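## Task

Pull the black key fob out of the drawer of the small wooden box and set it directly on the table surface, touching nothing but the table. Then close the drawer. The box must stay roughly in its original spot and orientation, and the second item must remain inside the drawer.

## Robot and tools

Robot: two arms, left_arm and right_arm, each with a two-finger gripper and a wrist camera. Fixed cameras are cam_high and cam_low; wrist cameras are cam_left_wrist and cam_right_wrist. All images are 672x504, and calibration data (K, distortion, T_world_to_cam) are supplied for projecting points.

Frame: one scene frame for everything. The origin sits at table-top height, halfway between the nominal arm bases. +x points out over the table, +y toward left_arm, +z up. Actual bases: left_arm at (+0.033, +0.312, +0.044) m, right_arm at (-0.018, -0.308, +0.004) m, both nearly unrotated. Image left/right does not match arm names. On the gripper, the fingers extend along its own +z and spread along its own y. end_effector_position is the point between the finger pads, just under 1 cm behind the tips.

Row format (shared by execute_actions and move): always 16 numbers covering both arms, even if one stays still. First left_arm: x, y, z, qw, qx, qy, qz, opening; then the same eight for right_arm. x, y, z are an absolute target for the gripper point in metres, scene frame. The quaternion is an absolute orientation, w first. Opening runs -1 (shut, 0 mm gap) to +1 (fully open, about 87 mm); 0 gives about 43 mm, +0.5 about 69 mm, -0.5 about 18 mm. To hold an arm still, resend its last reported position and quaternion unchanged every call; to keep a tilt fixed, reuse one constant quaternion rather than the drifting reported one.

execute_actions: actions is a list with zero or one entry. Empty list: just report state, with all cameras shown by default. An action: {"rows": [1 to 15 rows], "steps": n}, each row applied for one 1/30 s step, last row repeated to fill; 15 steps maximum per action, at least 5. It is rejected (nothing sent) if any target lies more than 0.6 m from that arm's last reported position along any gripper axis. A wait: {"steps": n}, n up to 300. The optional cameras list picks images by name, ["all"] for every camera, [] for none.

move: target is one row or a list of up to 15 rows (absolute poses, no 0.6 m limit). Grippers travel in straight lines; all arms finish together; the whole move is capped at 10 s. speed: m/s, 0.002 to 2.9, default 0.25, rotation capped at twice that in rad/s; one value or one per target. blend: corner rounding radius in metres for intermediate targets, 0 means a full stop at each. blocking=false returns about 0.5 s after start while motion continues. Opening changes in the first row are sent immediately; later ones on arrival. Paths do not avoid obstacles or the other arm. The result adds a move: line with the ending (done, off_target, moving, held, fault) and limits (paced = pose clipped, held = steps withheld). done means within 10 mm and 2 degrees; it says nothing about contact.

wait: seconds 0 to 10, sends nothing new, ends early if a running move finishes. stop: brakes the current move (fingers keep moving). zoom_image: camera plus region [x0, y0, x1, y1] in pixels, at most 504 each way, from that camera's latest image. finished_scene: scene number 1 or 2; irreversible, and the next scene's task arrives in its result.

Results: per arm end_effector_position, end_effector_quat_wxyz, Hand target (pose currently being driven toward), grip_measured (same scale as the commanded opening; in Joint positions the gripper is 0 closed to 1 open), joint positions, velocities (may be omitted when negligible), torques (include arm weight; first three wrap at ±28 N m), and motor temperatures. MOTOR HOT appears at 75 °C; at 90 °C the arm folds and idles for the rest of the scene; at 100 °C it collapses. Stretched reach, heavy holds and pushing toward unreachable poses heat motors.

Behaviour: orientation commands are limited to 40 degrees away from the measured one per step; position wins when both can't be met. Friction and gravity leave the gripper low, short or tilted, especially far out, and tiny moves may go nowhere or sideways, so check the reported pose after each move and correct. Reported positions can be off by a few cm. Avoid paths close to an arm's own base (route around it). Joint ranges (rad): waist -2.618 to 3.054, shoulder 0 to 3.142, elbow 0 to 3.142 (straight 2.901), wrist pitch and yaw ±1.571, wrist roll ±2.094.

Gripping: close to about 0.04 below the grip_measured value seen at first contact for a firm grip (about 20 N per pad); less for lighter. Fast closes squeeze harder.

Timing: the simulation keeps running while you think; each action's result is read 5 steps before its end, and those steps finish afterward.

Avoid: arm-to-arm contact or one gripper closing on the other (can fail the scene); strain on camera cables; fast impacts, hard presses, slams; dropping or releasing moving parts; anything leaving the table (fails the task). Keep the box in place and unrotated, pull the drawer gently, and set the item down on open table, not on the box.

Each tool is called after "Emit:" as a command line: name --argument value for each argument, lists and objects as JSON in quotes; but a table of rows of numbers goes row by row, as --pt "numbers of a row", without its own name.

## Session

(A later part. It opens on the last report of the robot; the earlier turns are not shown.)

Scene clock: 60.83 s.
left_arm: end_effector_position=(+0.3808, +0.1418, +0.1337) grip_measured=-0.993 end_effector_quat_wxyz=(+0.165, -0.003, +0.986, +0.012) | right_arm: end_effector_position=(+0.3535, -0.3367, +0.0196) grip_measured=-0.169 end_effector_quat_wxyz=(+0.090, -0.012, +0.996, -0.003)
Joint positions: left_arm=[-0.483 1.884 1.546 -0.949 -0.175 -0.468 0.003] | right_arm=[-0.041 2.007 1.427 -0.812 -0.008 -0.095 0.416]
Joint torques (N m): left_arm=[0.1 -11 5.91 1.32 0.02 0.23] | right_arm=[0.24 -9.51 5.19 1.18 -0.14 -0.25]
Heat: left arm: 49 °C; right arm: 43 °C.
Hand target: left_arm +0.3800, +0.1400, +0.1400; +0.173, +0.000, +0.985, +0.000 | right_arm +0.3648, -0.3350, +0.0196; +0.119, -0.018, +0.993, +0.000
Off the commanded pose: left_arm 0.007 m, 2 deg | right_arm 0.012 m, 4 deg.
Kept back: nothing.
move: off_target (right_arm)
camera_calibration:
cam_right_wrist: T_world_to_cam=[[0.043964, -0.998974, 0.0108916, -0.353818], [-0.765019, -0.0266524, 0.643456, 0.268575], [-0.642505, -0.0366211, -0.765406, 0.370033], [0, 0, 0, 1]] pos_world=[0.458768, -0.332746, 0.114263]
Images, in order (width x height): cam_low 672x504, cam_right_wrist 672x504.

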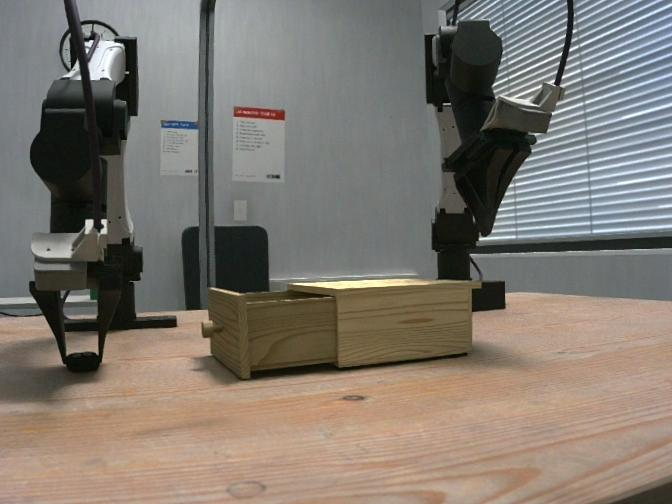

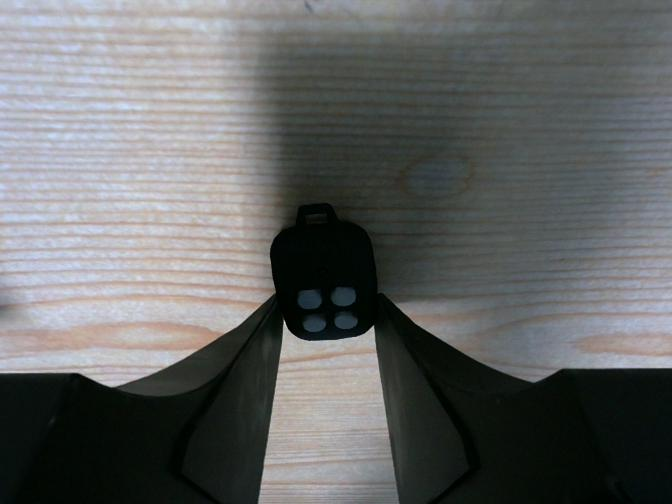

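Emit:
move --pt "0.38 0.14 0.14 0.1736 0 0.985 0 -1 0.3535 -0.3367 0.0196 0.09 -0.012 0.996 -0.003 0.15" --pt "0.38 0.14 0.14 0.1736 0 0.985 0 -1 0.358 -0.335 0.10 0.1 -0.01 0.995 0.0 0.15" --pt "0.38 0.14 0.14 0.1736 0 0.985 0 -1 0.40 -0.25 0.10 0.1 -0.01 0.995 0.0 -1" --pt "0.38 0.14 0.14 0.1736 0 0.985 0 -1 0.405 -0.245 0.055 0.1 -0.01 0.995 0.0 -1" --speed '[0.1,0.15,0.3,0.15]' --cameras '["all"]'

Scene clock: 65.93 s.
left_arm: end_effector_position=(+0.3808, +0.1418, +0.1337) grip_measured=-0.993 end_effector_quat_wxyz=(+0.165, -0.003, +0.986, +0.012) | right_arm: end_effector_position=(+0.4010, -0.2458, +0.0614) grip_measured=-0.973 end_effector_quat_wxyz=(+0.097, -0.013, +0.995, +0.004)
Joint positions: left_arm=[-0.483 1.884 1.546 -0.949 -0.175 -0.468 0.003] | right_arm=[0.172 2.154 1.821 -1.044 0.016 0.114 0.013]
Joint torques (N m): left_arm=[0.14 -10.97 5.89 1.34 0.02 0.23] | right_arm=[0.51 -8.64 7.31 0.75 0.11 -0.06]
Heat: left arm: 50 °C; right arm: 42 °C.
Hand target: left_arm +0.3800, +0.1400, +0.1400; +0.173, +0.000, +0.985, +0.000 | right_arm +0.4049, -0.2451, +0.0551; +0.100, -0.010, +0.995, +0.000
Off the commanded pose: left_arm 0.007 m, 2 deg | right_arm 0.008 m, 1 deg.
Kept back: nothing.
move: done
camera_calibration:
cam_left_wrist: T_world_to_cam=[[0.0110121, -0.999306, -0.035578, 0.14039], [-0.869215, -0.0271552, 0.493688, 0.293632], [-0.494312, 0.0254884, -0.868911, 0.445364], [0, 0, 0, 1]] pos_world=[0.473832, 0.136915, 0.247014]
cam_right_wrist: T_world_to_cam=[[0.0475864, -0.998861, -0.00347567, -0.266223], [-0.774292, -0.0390856, 0.631621, 0.281803], [-0.631037, -0.0273654, -0.77527, 0.434096], [0, 0, 0, 1]] pos_world=[0.504797, -0.243026, 0.157624]

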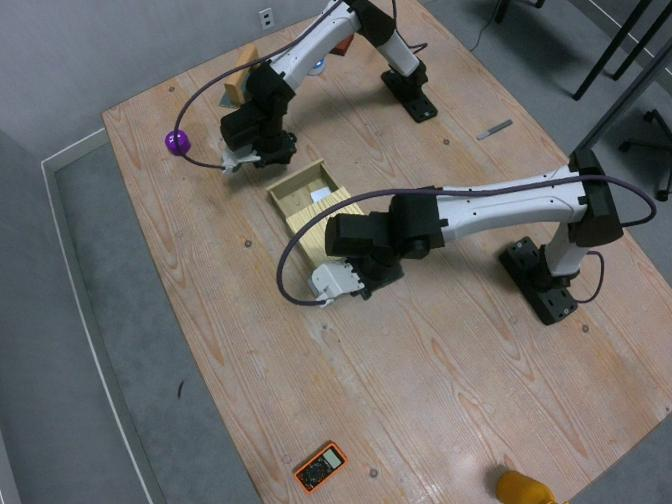

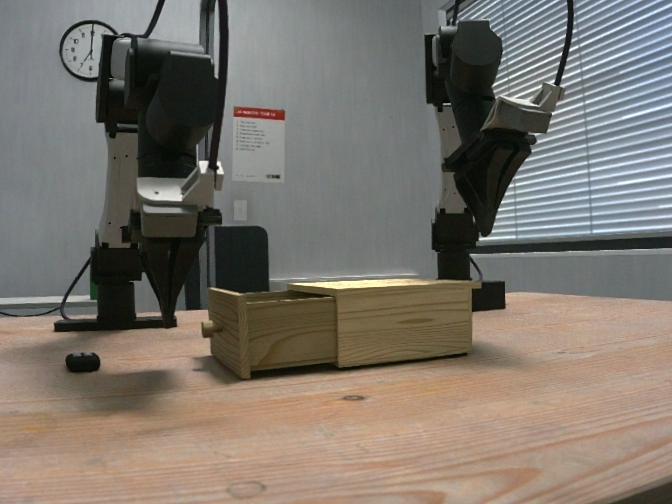

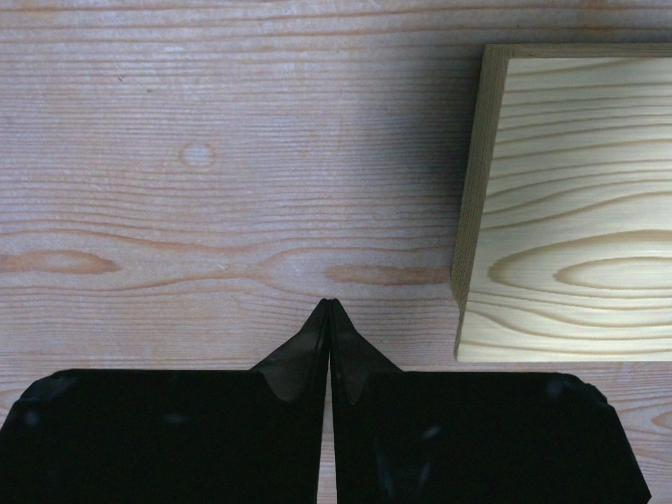

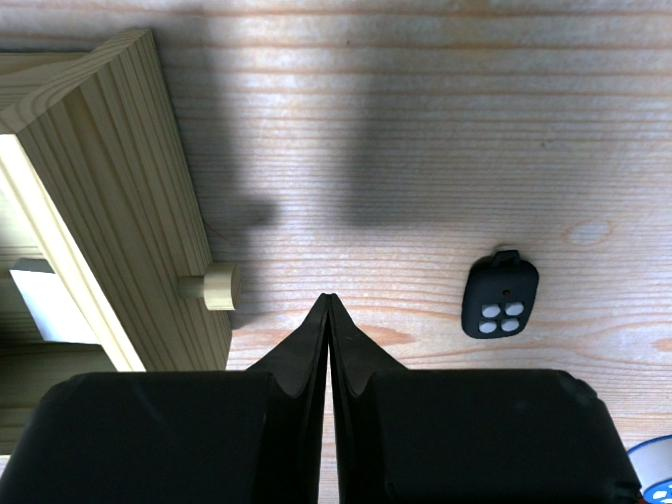

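Emit:
move --pt "0.38 0.14 0.14 0.1736 0 0.985 0 -1 0.405 -0.222 0.052 0.1 -0.01 0.995 0.0 -1" --pt "0.38 0.14 0.14 0.1736 0 0.985 0 -1 0.406 -0.115 0.052 0.1 -0.01 0.995 0.0 -1" --speed '[0.15,0.08]' --blend '[0.005,0]' --cameras '["all"]'

Scene clock: 68.07 s.
left_arm: end_effector_position=(+0.3808, +0.1418, +0.1337) grip_measured=-0.993 end_effector_quat_wxyz=(+0.165, -0.003, +0.986, +0.012) | right_arm: end_effector_position=(+0.3981, -0.1443, +0.0561) grip_measured=-0.974 end_effector_quat_wxyz=(+0.090, -0.011, +0.995, -0.040)
Joint positions: left_arm=[-0.483 1.884 1.546 -0.949 -0.175 -0.468 0.003] | right_arm=[0.426 2.317 2.068 -1.184 0.141 0.364 0.013]
Joint torques (N m): left_arm=[0.09 -11.03 5.86 1.33 0.02 0.24] | right_arm=[2.63 -8.65 11.15 0.78 -0.52 0.14]
Heat: left arm: 51 °C; right arm: 42 °C.
Hand target: left_arm +0.3800, +0.1400, +0.1400; +0.173, +0.000, +0.985, +0.000 | right_arm +0.4045, -0.1158, +0.0532; +0.100, -0.011, +0.995, +0.000
Off the commanded pose: left_arm 0.007 m, 2 deg | right_arm 0.031 m, 5 deg.
Kept back: nothing.
move: off_target (right_arm)
camera_calibration:
cam_left_wrist: T_world_to_cam=[[0.0110121, -0.999306, -0.035578, 0.14039], [-0.869215, -0.0271552, 0.493688, 0.293632], [-0.494312, 0.0254884, -0.868911, 0.445364], [0, 0, 0, 1]] pos_world=[0.473832, 0.136915, 0.247014]
cam_right_wrist: T_world_to_cam=[[0.0353644, -0.995929, 0.0829138, -0.1642], [-0.765912, 0.0262855, 0.642408, 0.292264], [-0.641972, -0.086223, -0.761865, 0.426073], [0, 0, 0, 1]] pos_world=[0.503182, -0.134477, 0.150472]

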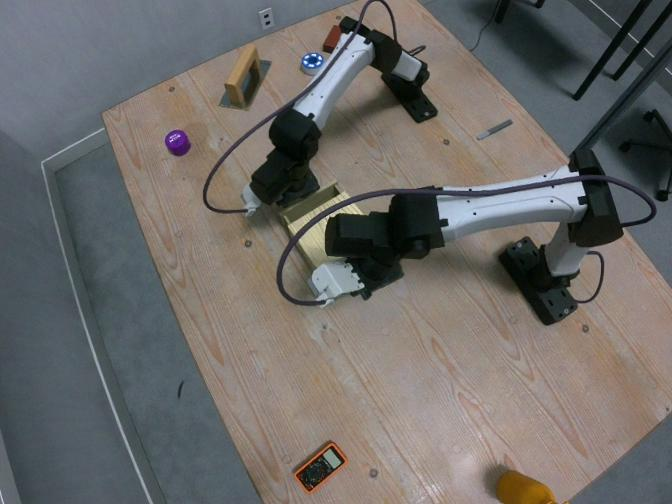

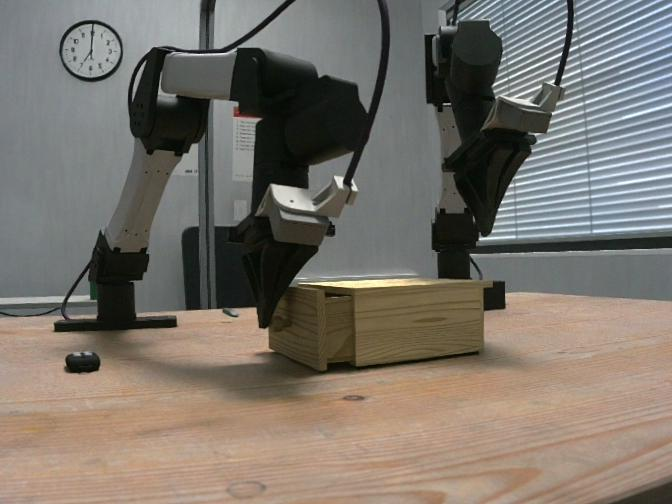

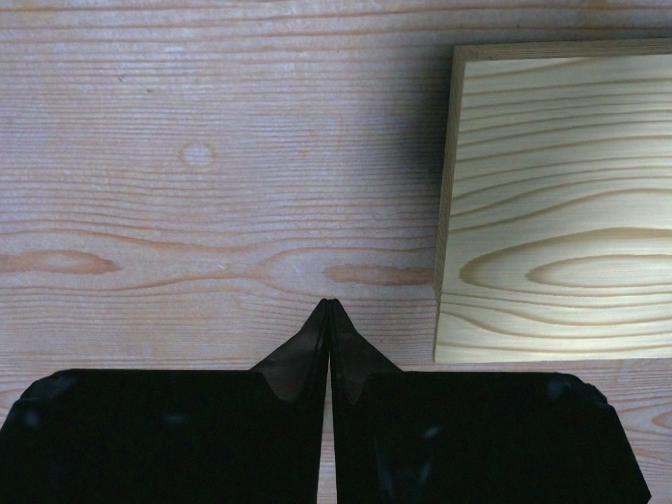

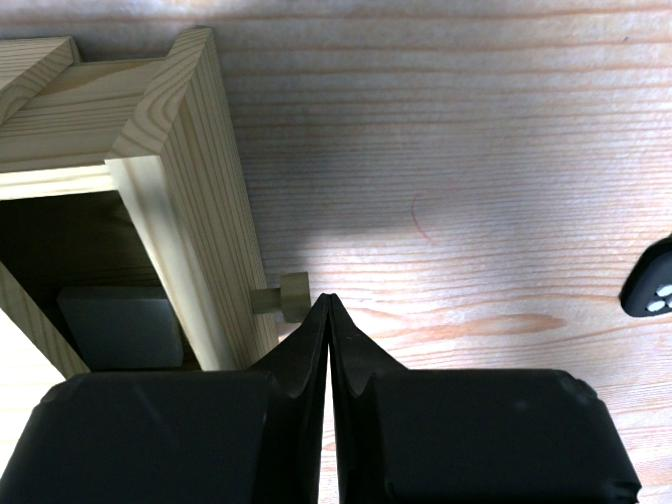

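Emit:
move --target '[0.38,0.14,0.14,0.1736,0,0.985,0,-1,0.407,-0.083,0.052,0.1,-0.01,0.995,0.0,-1]' --speed 0.06 --cameras '["cam_high","cam_low","cam_right_wrist"]'

Scene clock: 69.17 s.
left_arm: end_effector_position=(+0.3808, +0.1418, +0.1337) grip_measured=-0.993 end_effector_quat_wxyz=(+0.165, -0.003, +0.986, +0.012) | right_arm: end_effector_position=(+0.4041, -0.1134, +0.0567) grip_measured=-0.974 end_effector_quat_wxyz=(+0.096, -0.009, +0.995, -0.037)
Joint positions: left_arm=[-0.483 1.884 1.546 -0.949 -0.175 -0.468 0.003] | right_arm=[0.481 2.402 2.219 -1.245 0.15 0.422 0.013]
Joint torques (N m): left_arm=[0.12 -11 5.93 1.33 0.01 0.22] | right_arm=[3.03 -9.01 10.91 0.78 -0.5 0.19]
Heat: left arm: 51 °C; right arm: 42 °C.
Hand target: left_arm +0.3800, +0.1400, +0.1400; +0.173, +0.000, +0.985, +0.000 | right_arm +0.4056, -0.0840, +0.0529; +0.100, -0.011, +0.995, +0.000
Off the commanded pose: left_arm 0.007 m, 2 deg | right_arm 0.031 m, 4 deg.
Kept back: nothing.
move: off_target (right_arm)
camera_calibration:
cam_right_wrist: T_world_to_cam=[[0.0315722, -0.996413, 0.0785151, -0.13198], [-0.77377, 0.0253581, 0.632959, 0.299315], [-0.632679, -0.0807365, -0.770194, 0.430307], [0, 0, 0, 1]] pos_world=[0.508014, -0.104355, 0.152329]
Images, in order (width x height): cam_high 672x504, cam_low 672x504, cam_right_wrist 672x504.

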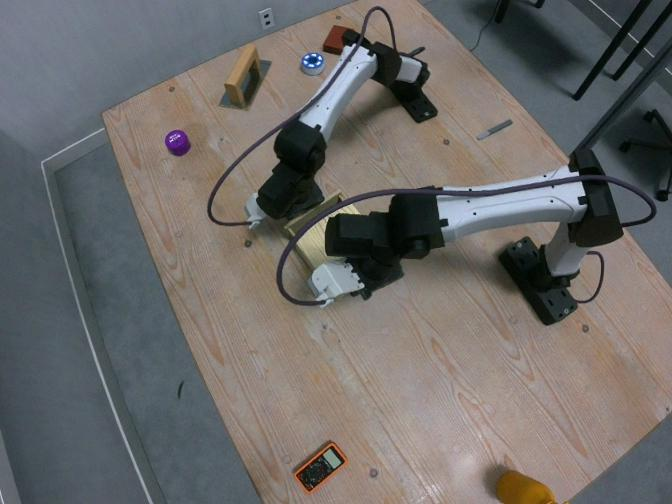

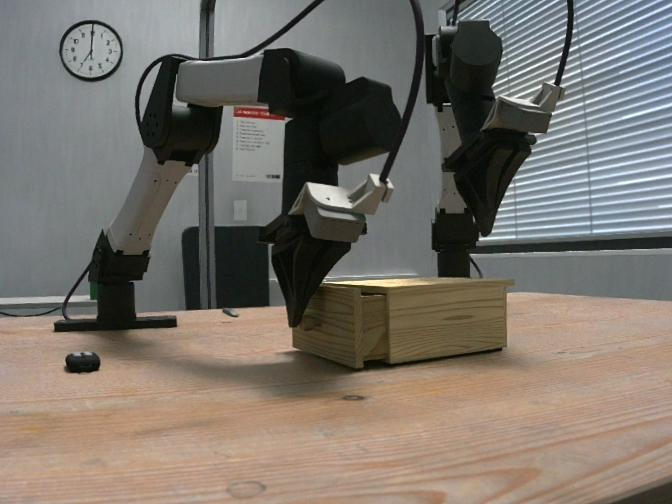

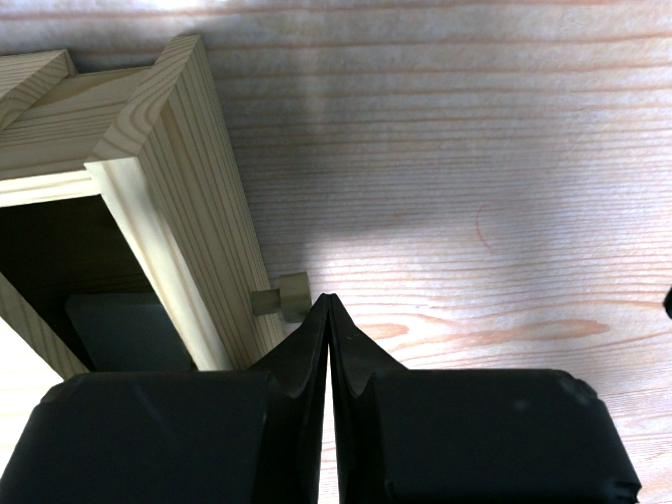

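Emit:
move --pt "0.392 0.165 0.10 0.1736 0 0.985 0 -1 0.407 -0.083 0.052 0.1 -0.01 0.995 0.0 -1" --pt "0.392 0.158 0.045 0.15 0 0.988 0 -1 0.407 -0.083 0.052 0.1 -0.01 0.995 0.0 -1" --speed '[0.2,0.15]' --blend '[0.01,0]' --cameras '["all"]'

Scene clock: 70.90 s.
left_arm: end_effector_position=(+0.3925, +0.1627, +0.0489) grip_measured=-0.993 end_effector_quat_wxyz=(+0.152, -0.006, +0.988, +0.007) | right_arm: end_effector_position=(+0.4040, -0.1134, +0.0568) grip_measured=-0.974 end_effector_quat_wxyz=(+0.096, -0.008, +0.995, -0.038)
Joint positions: left_arm=[-0.409 1.985 1.34 -0.652 -0.136 -0.407 0.003] | right_arm=[0.481 2.403 2.221 -1.247 0.15 0.425 0.013]
Joint torques (N m): left_arm=[-0.47 -8.79 6.28 1.33 0.04 0.21] | right_arm=[3.11 -8.99 11.03 0.72 -0.5 0.17]
Heat: left arm: 51 °C; right arm: 42 °C.
Hand target: left_arm +0.3920, +0.1580, +0.0451; +0.150, +0.000, +0.989, +0.000 | right_arm +0.4056, -0.0840, +0.0530; +0.100, -0.011, +0.995, +0.000
Off the commanded pose: left_arm 0.006 m, 1 deg | right_arm 0.031 m, 4 deg.
Kept back: nothing.
move: off_target (right_arm)
camera_calibration:
cam_left_wrist: T_world_to_cam=[[0.0156236, -0.999566, -0.0249761, 0.155819], [-0.85535, -0.0262972, 0.517383, 0.339319], [-0.517816, 0.0132799, -0.855389, 0.387515], [0, 0, 0, 1]] pos_world=[0.488463, 0.159529, 0.15981]
cam_right_wrist: T_world_to_cam=[[0.0286069, -0.996494, 0.0786213, -0.130786], [-0.773484, 0.0277539, 0.633208, 0.299391], [-0.63317, -0.0789264, -0.769978, 0.430692], [0, 0, 0, 1]] pos_world=[0.508017, -0.104643, 0.15233]

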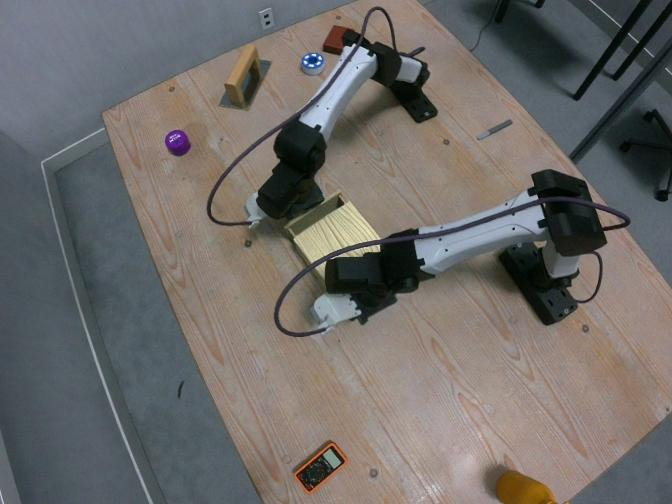

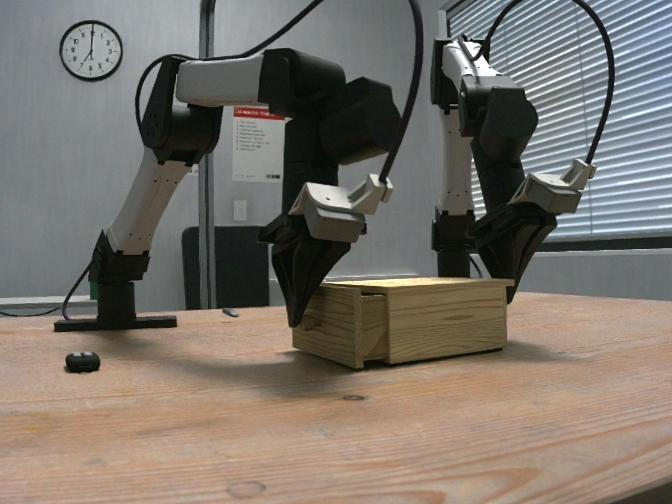

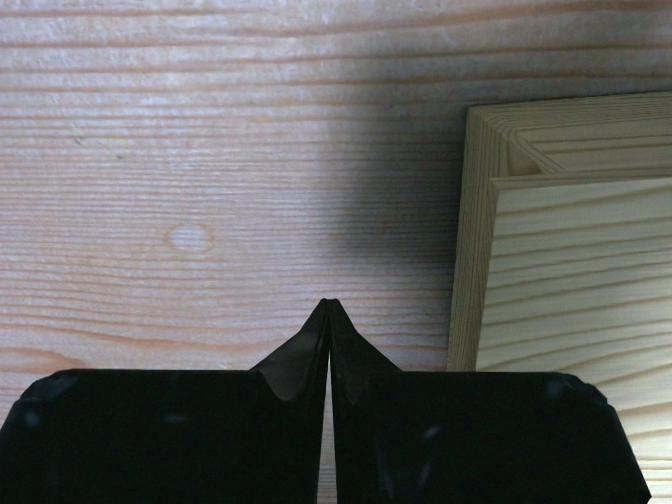

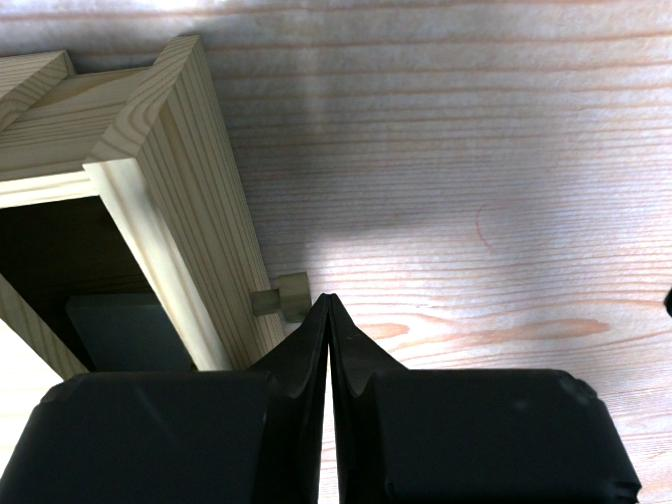

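Emit:
move --pt "0.393 0.125 0.045 0.15 0 0.988 0 -1 0.407 -0.083 0.052 0.1 -0.01 0.995 0.0 -1" --pt "0.393 0.09 0.045 0.15 0 0.988 0 -1 0.407 -0.060 0.052 0.1 -0.01 0.995 0.0 -1" --speed '[0.1,0.05]' --blend '[0.01,0]' --cameras '["all"]'

Scene clock: 72.73 s.
left_arm: end_effector_position=(+0.3865, +0.1290, +0.0494) grip_measured=-0.993 end_effector_quat_wxyz=(+0.141, +0.005, +0.988, +0.055) | right_arm: end_effector_position=(+0.4021, -0.0997, +0.0573) grip_measured=-0.974 end_effector_quat_wxyz=(+0.090, -0.010, +0.994, -0.053)
Joint positions: left_arm=[-0.529 2.081 1.489 -0.787 -0.237 -0.501 0.003] | right_arm=[0.517 2.474 2.351 -1.335 0.178 0.457 0.013]
Joint velocities: left_arm=[within noise] | right_arm=[-0.002 0.027 0.046 -0.037 0.007 0.051 -0.024]
Joint torques (N m): left_arm=[-3.32 -8.17 9.21 1.64 0.54 -0.32] | right_arm=[3.51 -9.31 11.19 0.95 -0.69 0.23]
Heat: left arm: 51 °C; right arm: 42 °C.
Hand target: left_arm +0.3909, +0.0915, +0.0473; +0.149, +0.002, +0.989, +0.001 | right_arm +0.4047, -0.0616, +0.0538; +0.100, -0.012, +0.995, +0.000
Off the commanded pose: left_arm 0.040 m, 6 deg | right_arm 0.040 m, 6 deg.
Kept back: nothing.
move: off_target (left_arm, right_arm)
camera_calibration:
cam_left_wrist: T_world_to_cam=[[0.0071546, -0.992332, -0.123393, 0.129406], [-0.843907, -0.0721885, 0.531611, 0.333942], [-0.536442, 0.100329, -0.837952, 0.380429], [0, 0, 0, 1]] pos_world=[0.484968, 0.114352, 0.157222]
cam_right_wrist: T_world_to_cam=[[0.0301845, -0.993474, 0.109989, -0.119313], [-0.766608, 0.0476021, 0.640349, 0.296029], [-0.641406, -0.103647, -0.760168, 0.431319], [0, 0, 0, 1]] pos_world=[0.50719, -0.0879209, 0.151436]

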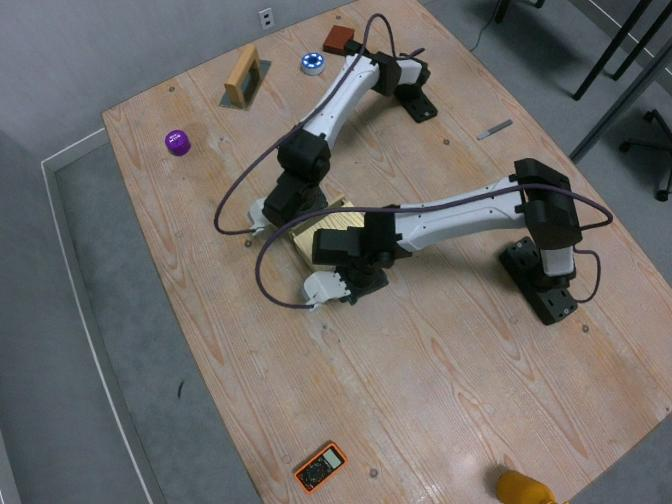

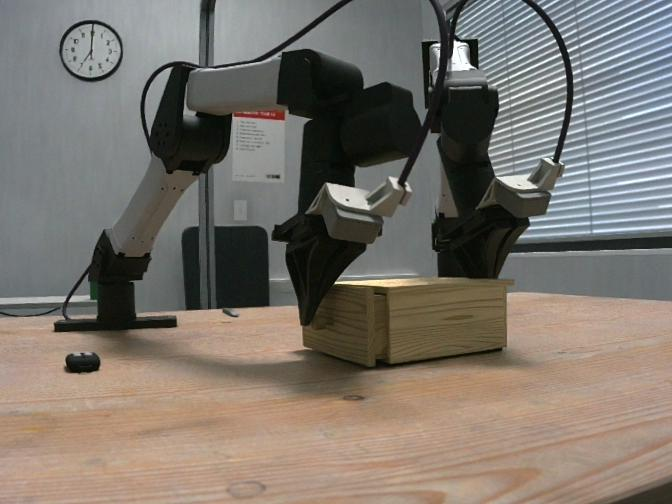

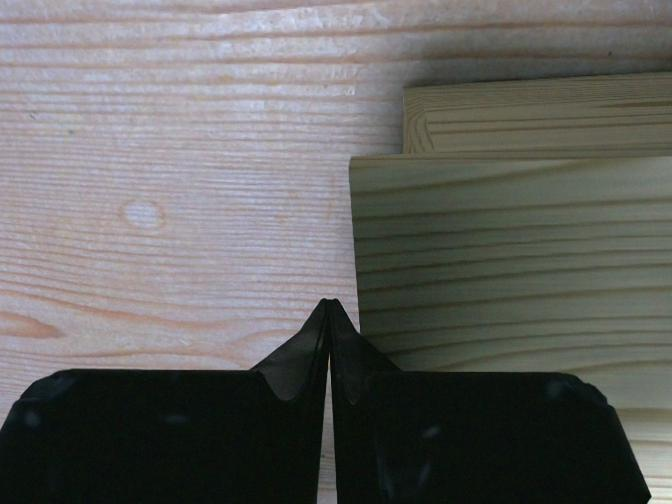

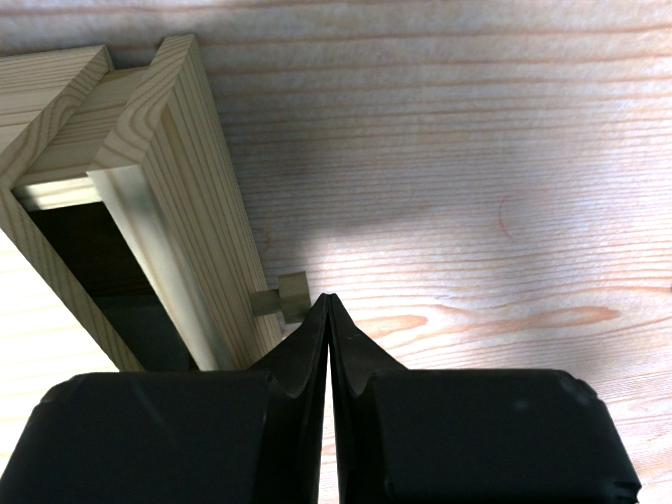

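Emit:
move --target '[0.395,0.065,0.043,0.15,0,0.988,0,-1,0.408,-0.050,0.052,0.1,-0.01,0.995,0.0,-1]' --speed 0.05 --cameras '["all"]'

Scene clock: 73.47 s.
left_arm: end_effector_position=(+0.3852, +0.1308, +0.0514) grip_measured=-0.993 end_effector_quat_wxyz=(+0.139, +0.005, +0.988, +0.069) | right_arm: end_effector_position=(+0.4019, -0.1013, +0.0578) grip_measured=-0.974 end_effector_quat_wxyz=(+0.089, -0.008, +0.994, -0.057)
Joint positions: left_arm=[-0.536 2.088 1.508 -0.818 -0.26 -0.507 0.003] | right_arm=[0.516 2.477 2.358 -1.343 0.183 0.46 0.013]
Joint torques (N m): left_arm=[-0.12 -10.24 6.48 1.06 -0.09 0.1] | right_arm=[0.21 -11.3 7.43 0.42 0.06 -0.14]
Heat: left arm: 51 °C; right arm: 42 °C.
Hand target: left_arm +0.3856, +0.1278, +0.0512; +0.140, +0.005, +0.988, +0.063 | right_arm +0.4021, -0.0994, +0.0577; +0.090, -0.008, +0.994, -0.053
Off the commanded pose: left_arm 0.067 m, 8 deg | right_arm 0.052 m, 7 deg.
Kept back: nothing.
move: held (left_arm, right_arm; a check stopped the path); limits=held
pose unreachable (left arm): on one or more control steps of this call this arm could not follow its commanded pose, so it was not sent that pose on those steps. It may still have moved: this result reports where it is.
cause: moving toward the commanded pose would bring a part of the arm too close to another arm (this arm's wrist (the part past joint 4) and the right arm's wrist (the part past joint 4), along the way the arms are being sent, or toward where that arm still pushes).
pose unreachable (right arm): on one or more control steps of this call this arm could not follow its commanded pose, so it was not sent that pose on those steps. It may still have moved: this result reports where it is.
cause: moving toward the commanded pose would bring a part of the arm too close to another arm (this arm's wrist (the part past joint 4) and the left arm's wrist (the part past joint 4), along the way the arms are being sent, or toward where that arm still pushes).
camera_calibration:
cam_left_wrist: T_world_to_cam=[[0.00956008, -0.988585, -0.150361, 0.131411], [-0.841204, -0.0892484, 0.533302, 0.333018], [-0.540634, 0.121385, -0.832455, 0.379733], [0, 0, 0, 1]] pos_world=[0.484176, 0.113539, 0.15827]
cam_right_wrist: T_world_to_cam=[[0.0257569, -0.99291, 0.116048, -0.119356], [-0.765236, 0.055112, 0.641386, 0.295722], [-0.643234, -0.105324, -0.758391, 0.431911], [0, 0, 0, 1]] pos_world=[0.507191, -0.0893173, 0.151737]

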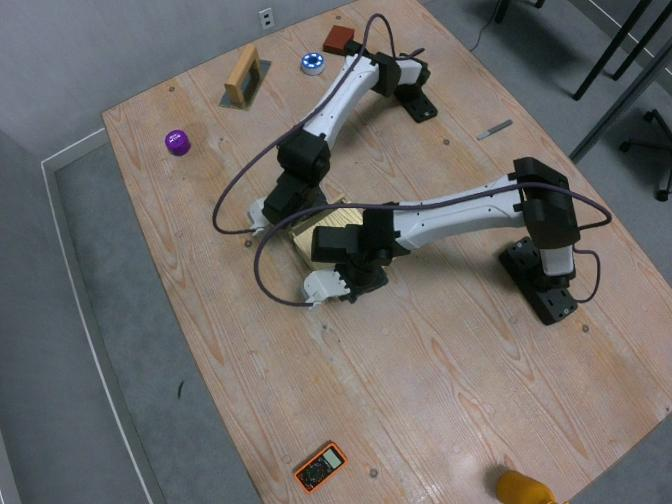

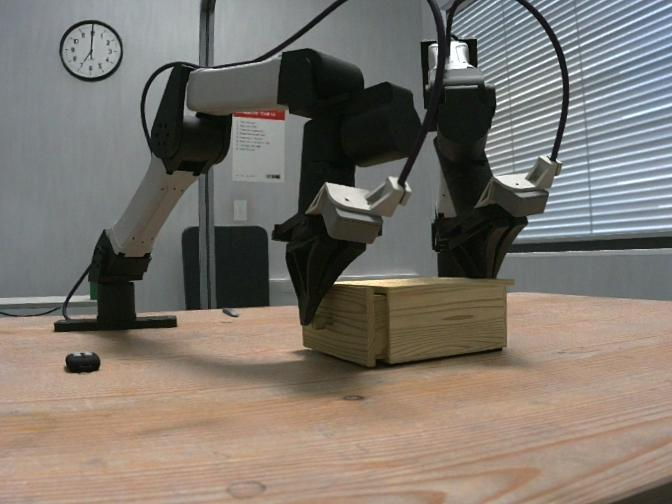

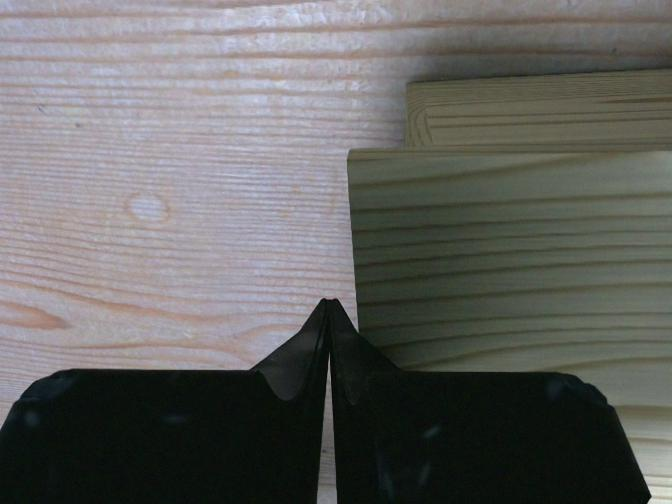

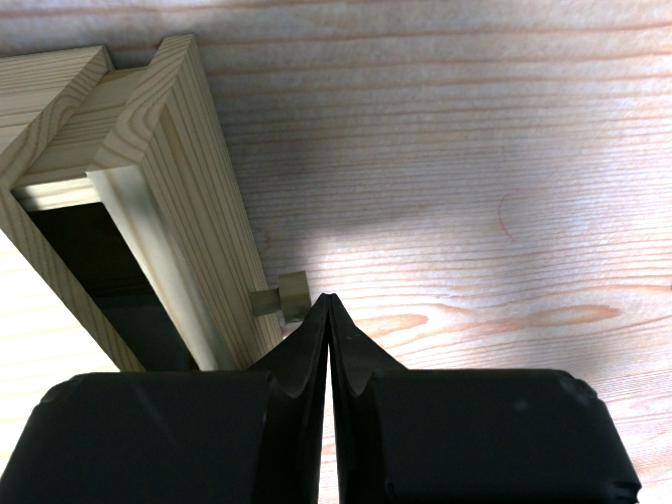

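Emit:
move --pt "0.39 0.155 0.05 0.148 0 0.974 -0.172 -1 0.404 -0.125 0.055 0.098 -0.01 0.98 0.172 -1" --pt "0.393 0.125 0.045 0.148 0 0.974 -0.172 -1 0.407 -0.09 0.052 0.098 -0.01 0.98 0.172 -1" --pt "0.395 0.080 0.045 0.148 0 0.974 -0.172 -1 0.408 -0.055 0.052 0.098 -0.01 0.98 0.172 -1" --speed '[0.2,0.1,0.05]' --blend '[0,0.01,0]' --cameras '["all"]'

Scene clock: 77.07 s.
left_arm: end_effector_position=(+0.3852, +0.1228, +0.0403) grip_measured=-0.993 end_effector_quat_wxyz=(+0.136, -0.013, +0.984, -0.113) | right_arm: end_effector_position=(+0.3999, -0.0942, +0.0470) grip_measured=-0.974 end_effector_quat_wxyz=(+0.085, +0.002, +0.989, +0.122)
Joint positions: left_arm=[-0.404 1.982 1.273 -0.519 0.093 -0.449 0.003] | right_arm=[0.406 2.284 1.95 -0.986 -0.164 0.401 0.013]
Joint torques (N m): left_arm=[-4.1 -7.46 9.42 2.1 0.83 -0.23] | right_arm=[3.97 -8.87 11.97 1.15 -0.85 0.22]
Motor temperatures (°C): left_arm=[26 52 43 34 25 27 23] | right_arm=[25 43 36 31 28 29 29]
Heat: left arm: 52 °C; right arm: 43 °C.
Hand target: left_arm +0.3917, +0.0824, +0.0476; +0.146, +0.002, +0.974, -0.171 | right_arm +0.4051, -0.0568, +0.0536; +0.097, -0.011, +0.980, +0.172
Off the commanded pose: left_arm 0.044 m, 7 deg | right_arm 0.040 m, 6 deg.
Kept back: nothing.
move: off_target (left_arm, right_arm)
camera_calibration:
cam_left_wrist: T_world_to_cam=[[-0.00525042, -0.977145, 0.212511, 0.111531], [-0.839168, 0.119882, 0.530496, 0.311847], [-0.543848, -0.175547, -0.820617, 0.408712], [0, 0, 0, 1]] pos_world=[0.484554, 0.143345, 0.146261]
cam_right_wrist: T_world_to_cam=[[0.0375431, -0.96994, -0.240429, -0.0969177], [-0.758339, -0.18434, 0.625252, 0.276239], [-0.650778, 0.158853, -0.742465, 0.450279], [0, 0, 0, 1]] pos_world=[0.506153, -0.114611, 0.138296]

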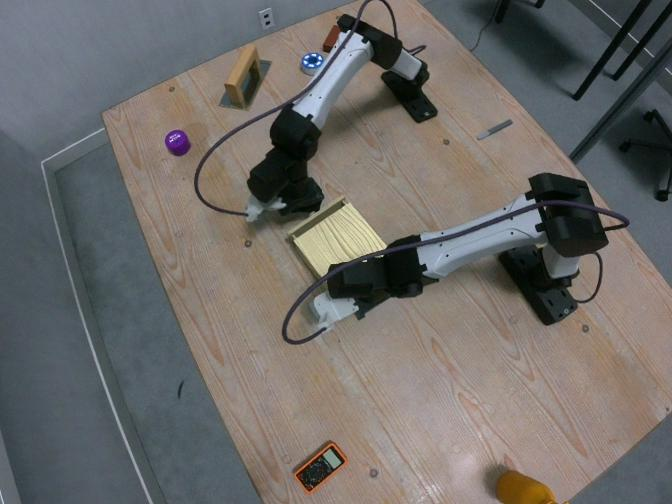

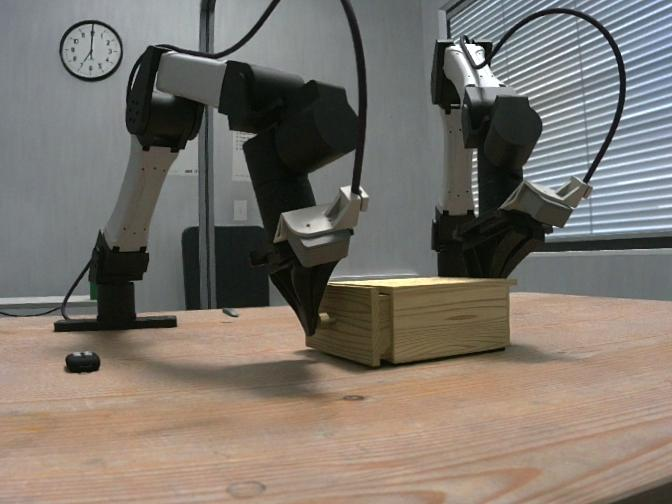

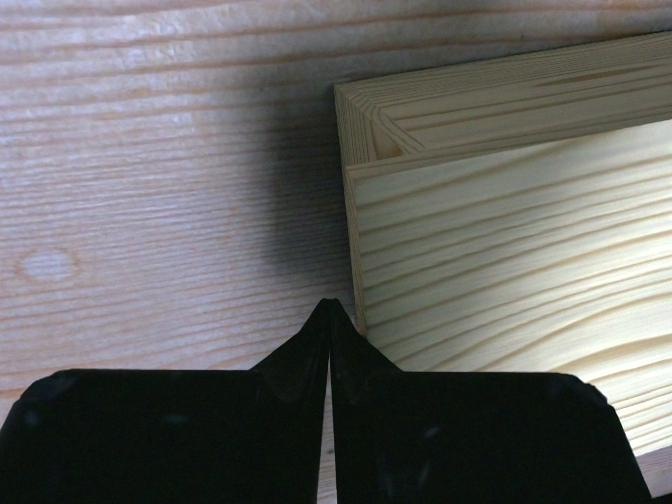

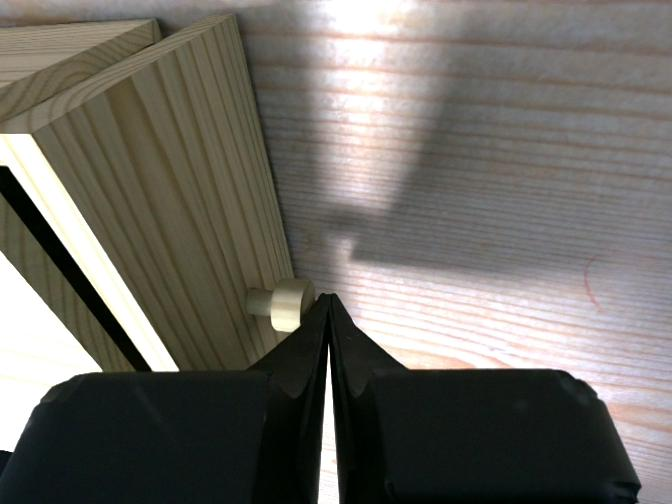

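Emit:
move --target '[0.397,0.050,0.047,0.148,0,0.974,-0.172,-1,0.410,-0.053,0.055,0.098,-0.01,0.98,0.172,-1]' --speed 0.05 --cameras '["all"]'

Scene clock: 78.20 s.
left_arm: end_effector_position=(+0.3870, +0.1063, +0.0408) grip_measured=-0.993 end_effector_quat_wxyz=(+0.135, -0.013, +0.987, -0.090) | right_arm: end_effector_position=(+0.4016, -0.0951, +0.0473) grip_measured=-0.974 end_effector_quat_wxyz=(+0.084, +0.003, +0.990, +0.114)
Joint positions: left_arm=[-0.459 2.023 1.346 -0.569 0.036 -0.496 0.003] | right_arm=[0.409 2.297 1.977 -1.007 -0.149 0.403 0.013]
Joint torques (N m): left_arm=[-4.83 -7.75 9.85 2.31 1.07 -0.36] | right_arm=[4.1 -9.14 12.21 1.16 -0.94 0.2]
Heat: left arm: 52 °C; right arm: 43 °C.
Hand target: left_arm +0.3920, +0.0542, +0.0513; +0.144, +0.003, +0.975, -0.169 | right_arm +0.4068, -0.0552, +0.0569; +0.097, -0.012, +0.980, +0.171
Off the commanded pose: left_arm 0.058 m, 10 deg | right_arm 0.044 m, 7 deg.
Kept back: nothing.
move: off_target (left_arm, right_arm)
camera_calibration:
cam_left_wrist: T_world_to_cam=[[0.00284495, -0.985544, 0.169395, 0.0948889], [-0.838044, 0.090072, 0.538116, 0.317427], [-0.545595, -0.143491, -0.825673, 0.404735], [0, 0, 0, 1]] pos_world=[0.48657, 0.123002, 0.147293]
cam_right_wrist: T_world_to_cam=[[0.0344072, -0.973731, -0.225085, -0.0975854], [-0.757711, -0.172274, 0.629441, 0.277824], [-0.651683, 0.148892, -0.743734, 0.45112], [0, 0, 0, 1]] pos_world=[0.507855, -0.114328, 0.138674]

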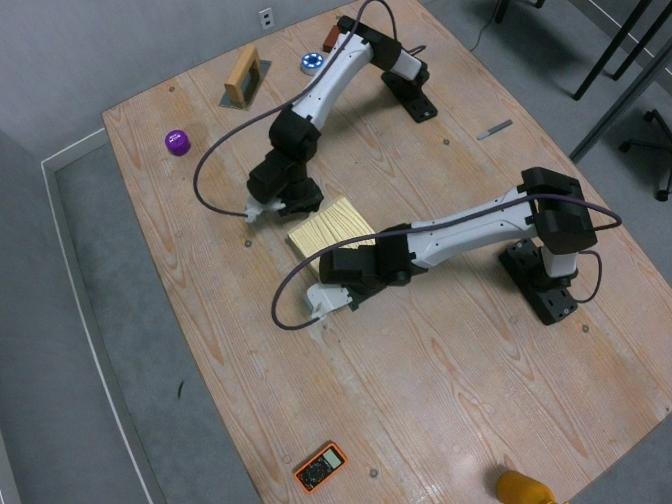

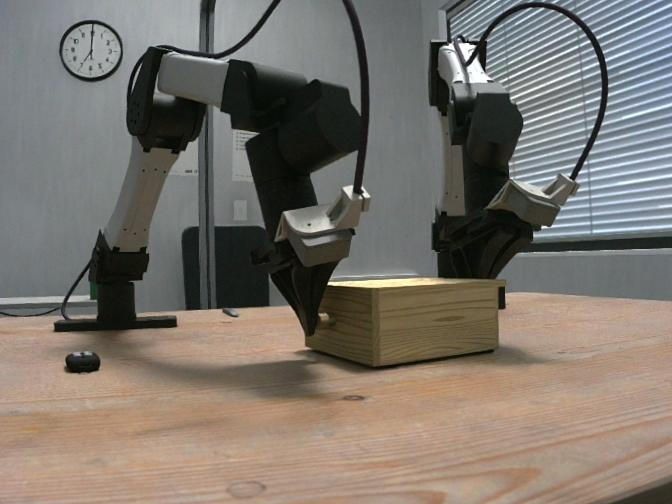

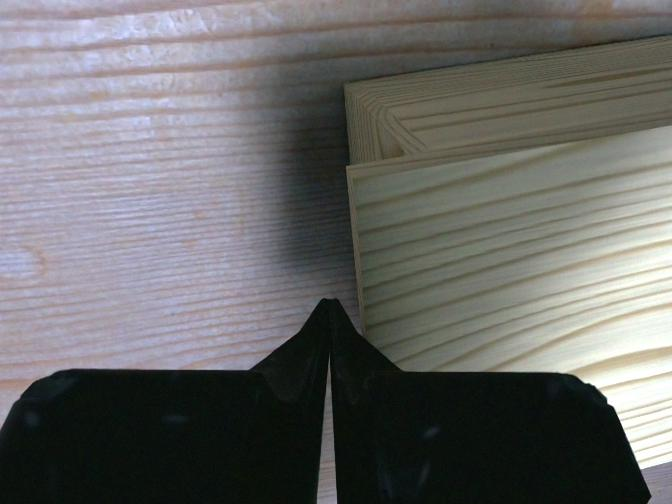

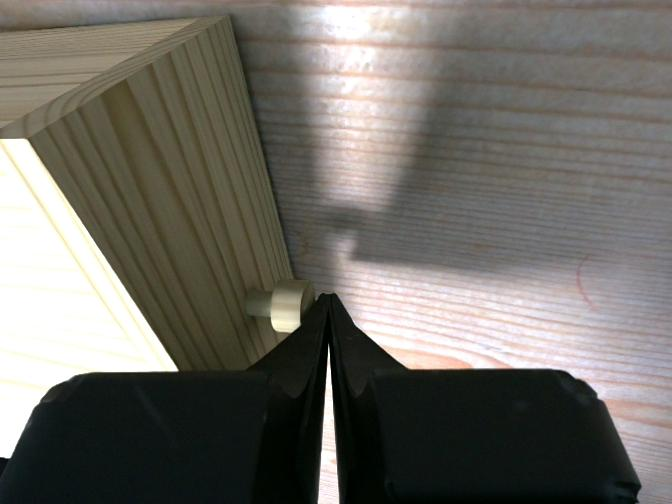

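Emit:
move --pt "0.387 0.112 0.045 0.135 -0.013 0.987 -0.09 -1 0.4016 -0.101 0.05 0.084 0.003 0.99 0.114 -1" --pt "0.387 0.16 0.055 0.14 -0.01 0.98 -0.15 -1 0.395 -0.15 0.06 0.084 0.003 0.99 0.114 -1" --pt "0.36 0.28 0.12 0.16 0 0.985 -0.05 -1 0.34 -0.27 0.13 0.1 0 0.99 0.05 -1" --speed '[0.05,0.1,0.35]' --blend '[0.003,0.01,0]' --cameras '["all"]'

Emit:
zoom_image --camera "cam_high" --region '[250, 150, 400, 300]'

Emit:
zoom_image --camera "cam_low" --region '[210, 250, 520, 400]'

Scene clock: 81.83 s.
left_arm: end_effector_position=(+0.3585, +0.2766, +0.1138) grip_measured=-0.993 end_effector_quat_wxyz=(+0.153, -0.004, +0.986, -0.059) | right_arm: end_effector_position=(+0.3438, -0.2691, +0.1232) grip_measured=-0.974 end_effector_quat_wxyz=(+0.094, +0.007, +0.994, +0.055)
Joint positions: left_arm=[-0.042 1.661 1.19 -0.786 0.102 -0.07 0.003] | right_arm=[0.08 1.896 1.685 -1.166 -0.098 0.074 0.013]
Joint torques (N m): left_arm=[-0.03 -7.92 7.87 1.17 -0.1 0.27] | right_arm=[0.44 -10 6.79 0.49 0.04 -0.26]
Heat: left arm: 53 °C; right arm: 44 °C.
Hand target: left_arm +0.3600, +0.2799, +0.1200; +0.160, +0.000, +0.986, -0.050 | right_arm +0.3401, -0.2699, +0.1298; +0.100, +0.000, +0.994, +0.050
Off the commanded pose: left_arm 0.007 m, 1 deg | right_arm 0.008 m, 1 deg.
Kept back: nothing.
move: done
camera_calibration:
cam_left_wrist: T_world_to_cam=[[-0.00940411, -0.994382, 0.105434, 0.264501], [-0.856909, 0.0623574, 0.511682, 0.256432], [-0.515382, -0.0855353, -0.852681, 0.450138], [0, 0, 0, 1]] pos_world=[0.454219, 0.285528, 0.224725]
cam_right_wrist: T_world_to_cam=[[0.0163938, -0.994024, -0.107928, -0.261605], [-0.771288, -0.0812622, 0.631277, 0.185251], [-0.636275, 0.0728943, -0.768011, 0.473151], [0, 0, 0, 1]] pos_world=[0.448225, -0.279478, 0.218206]

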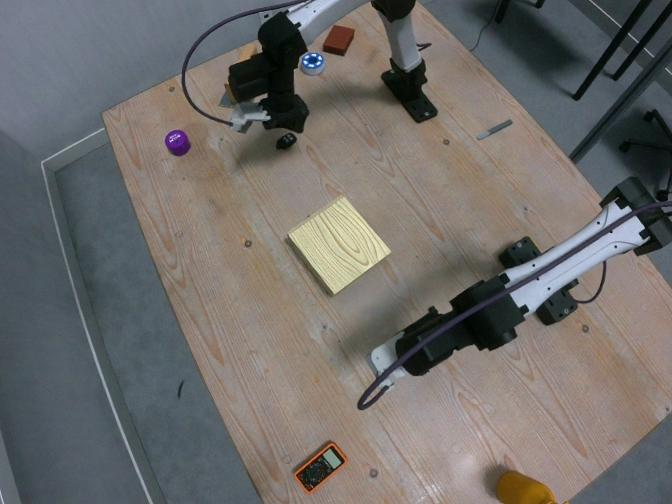

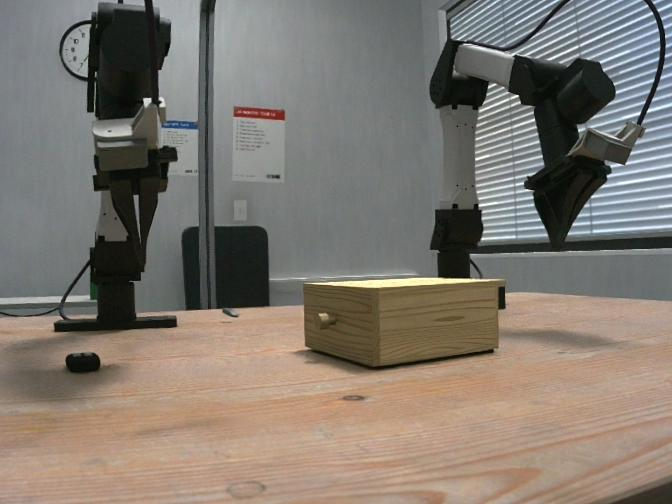

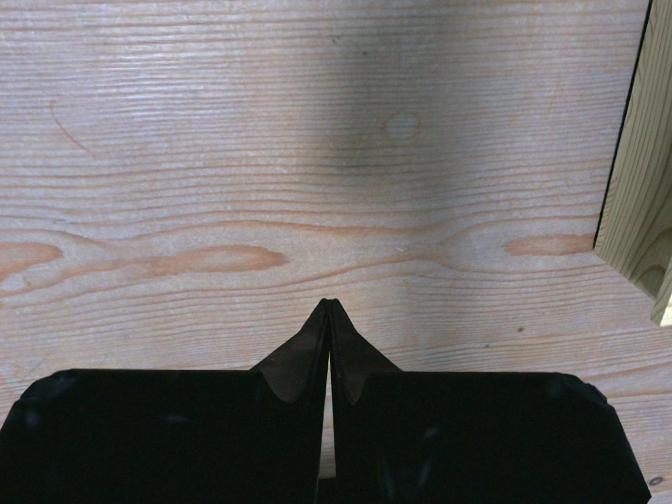

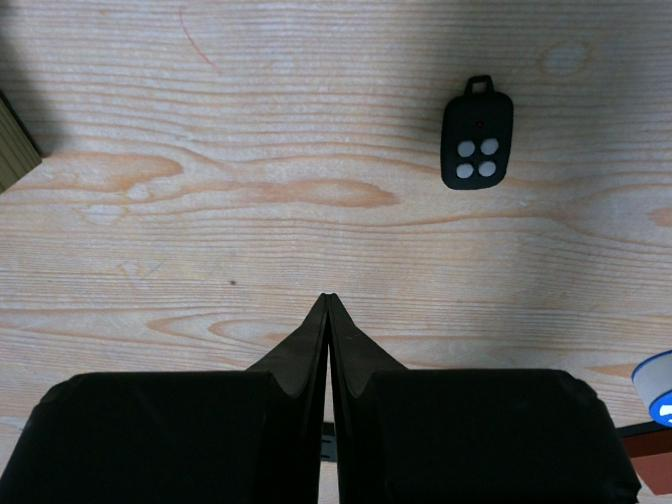

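Scaled by 3.360 from the camera's 672x504 image, which has a finer 960x720 frame.

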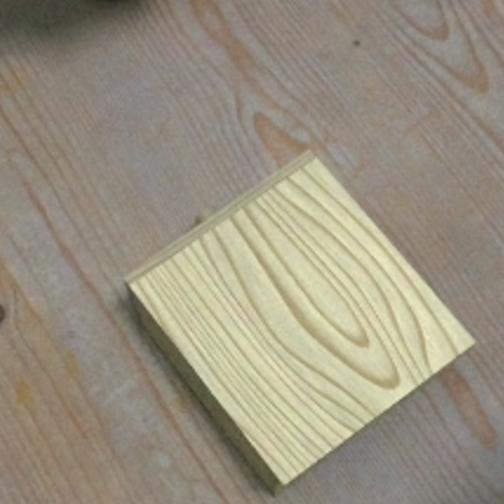

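Scaled by 1.626 from the camera's 672x504 image, which has a finer 960x720 frame.

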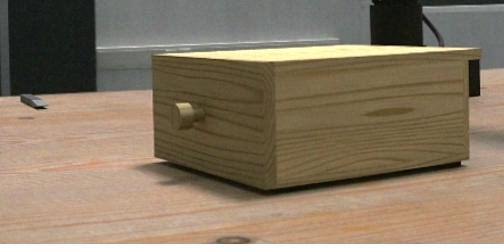

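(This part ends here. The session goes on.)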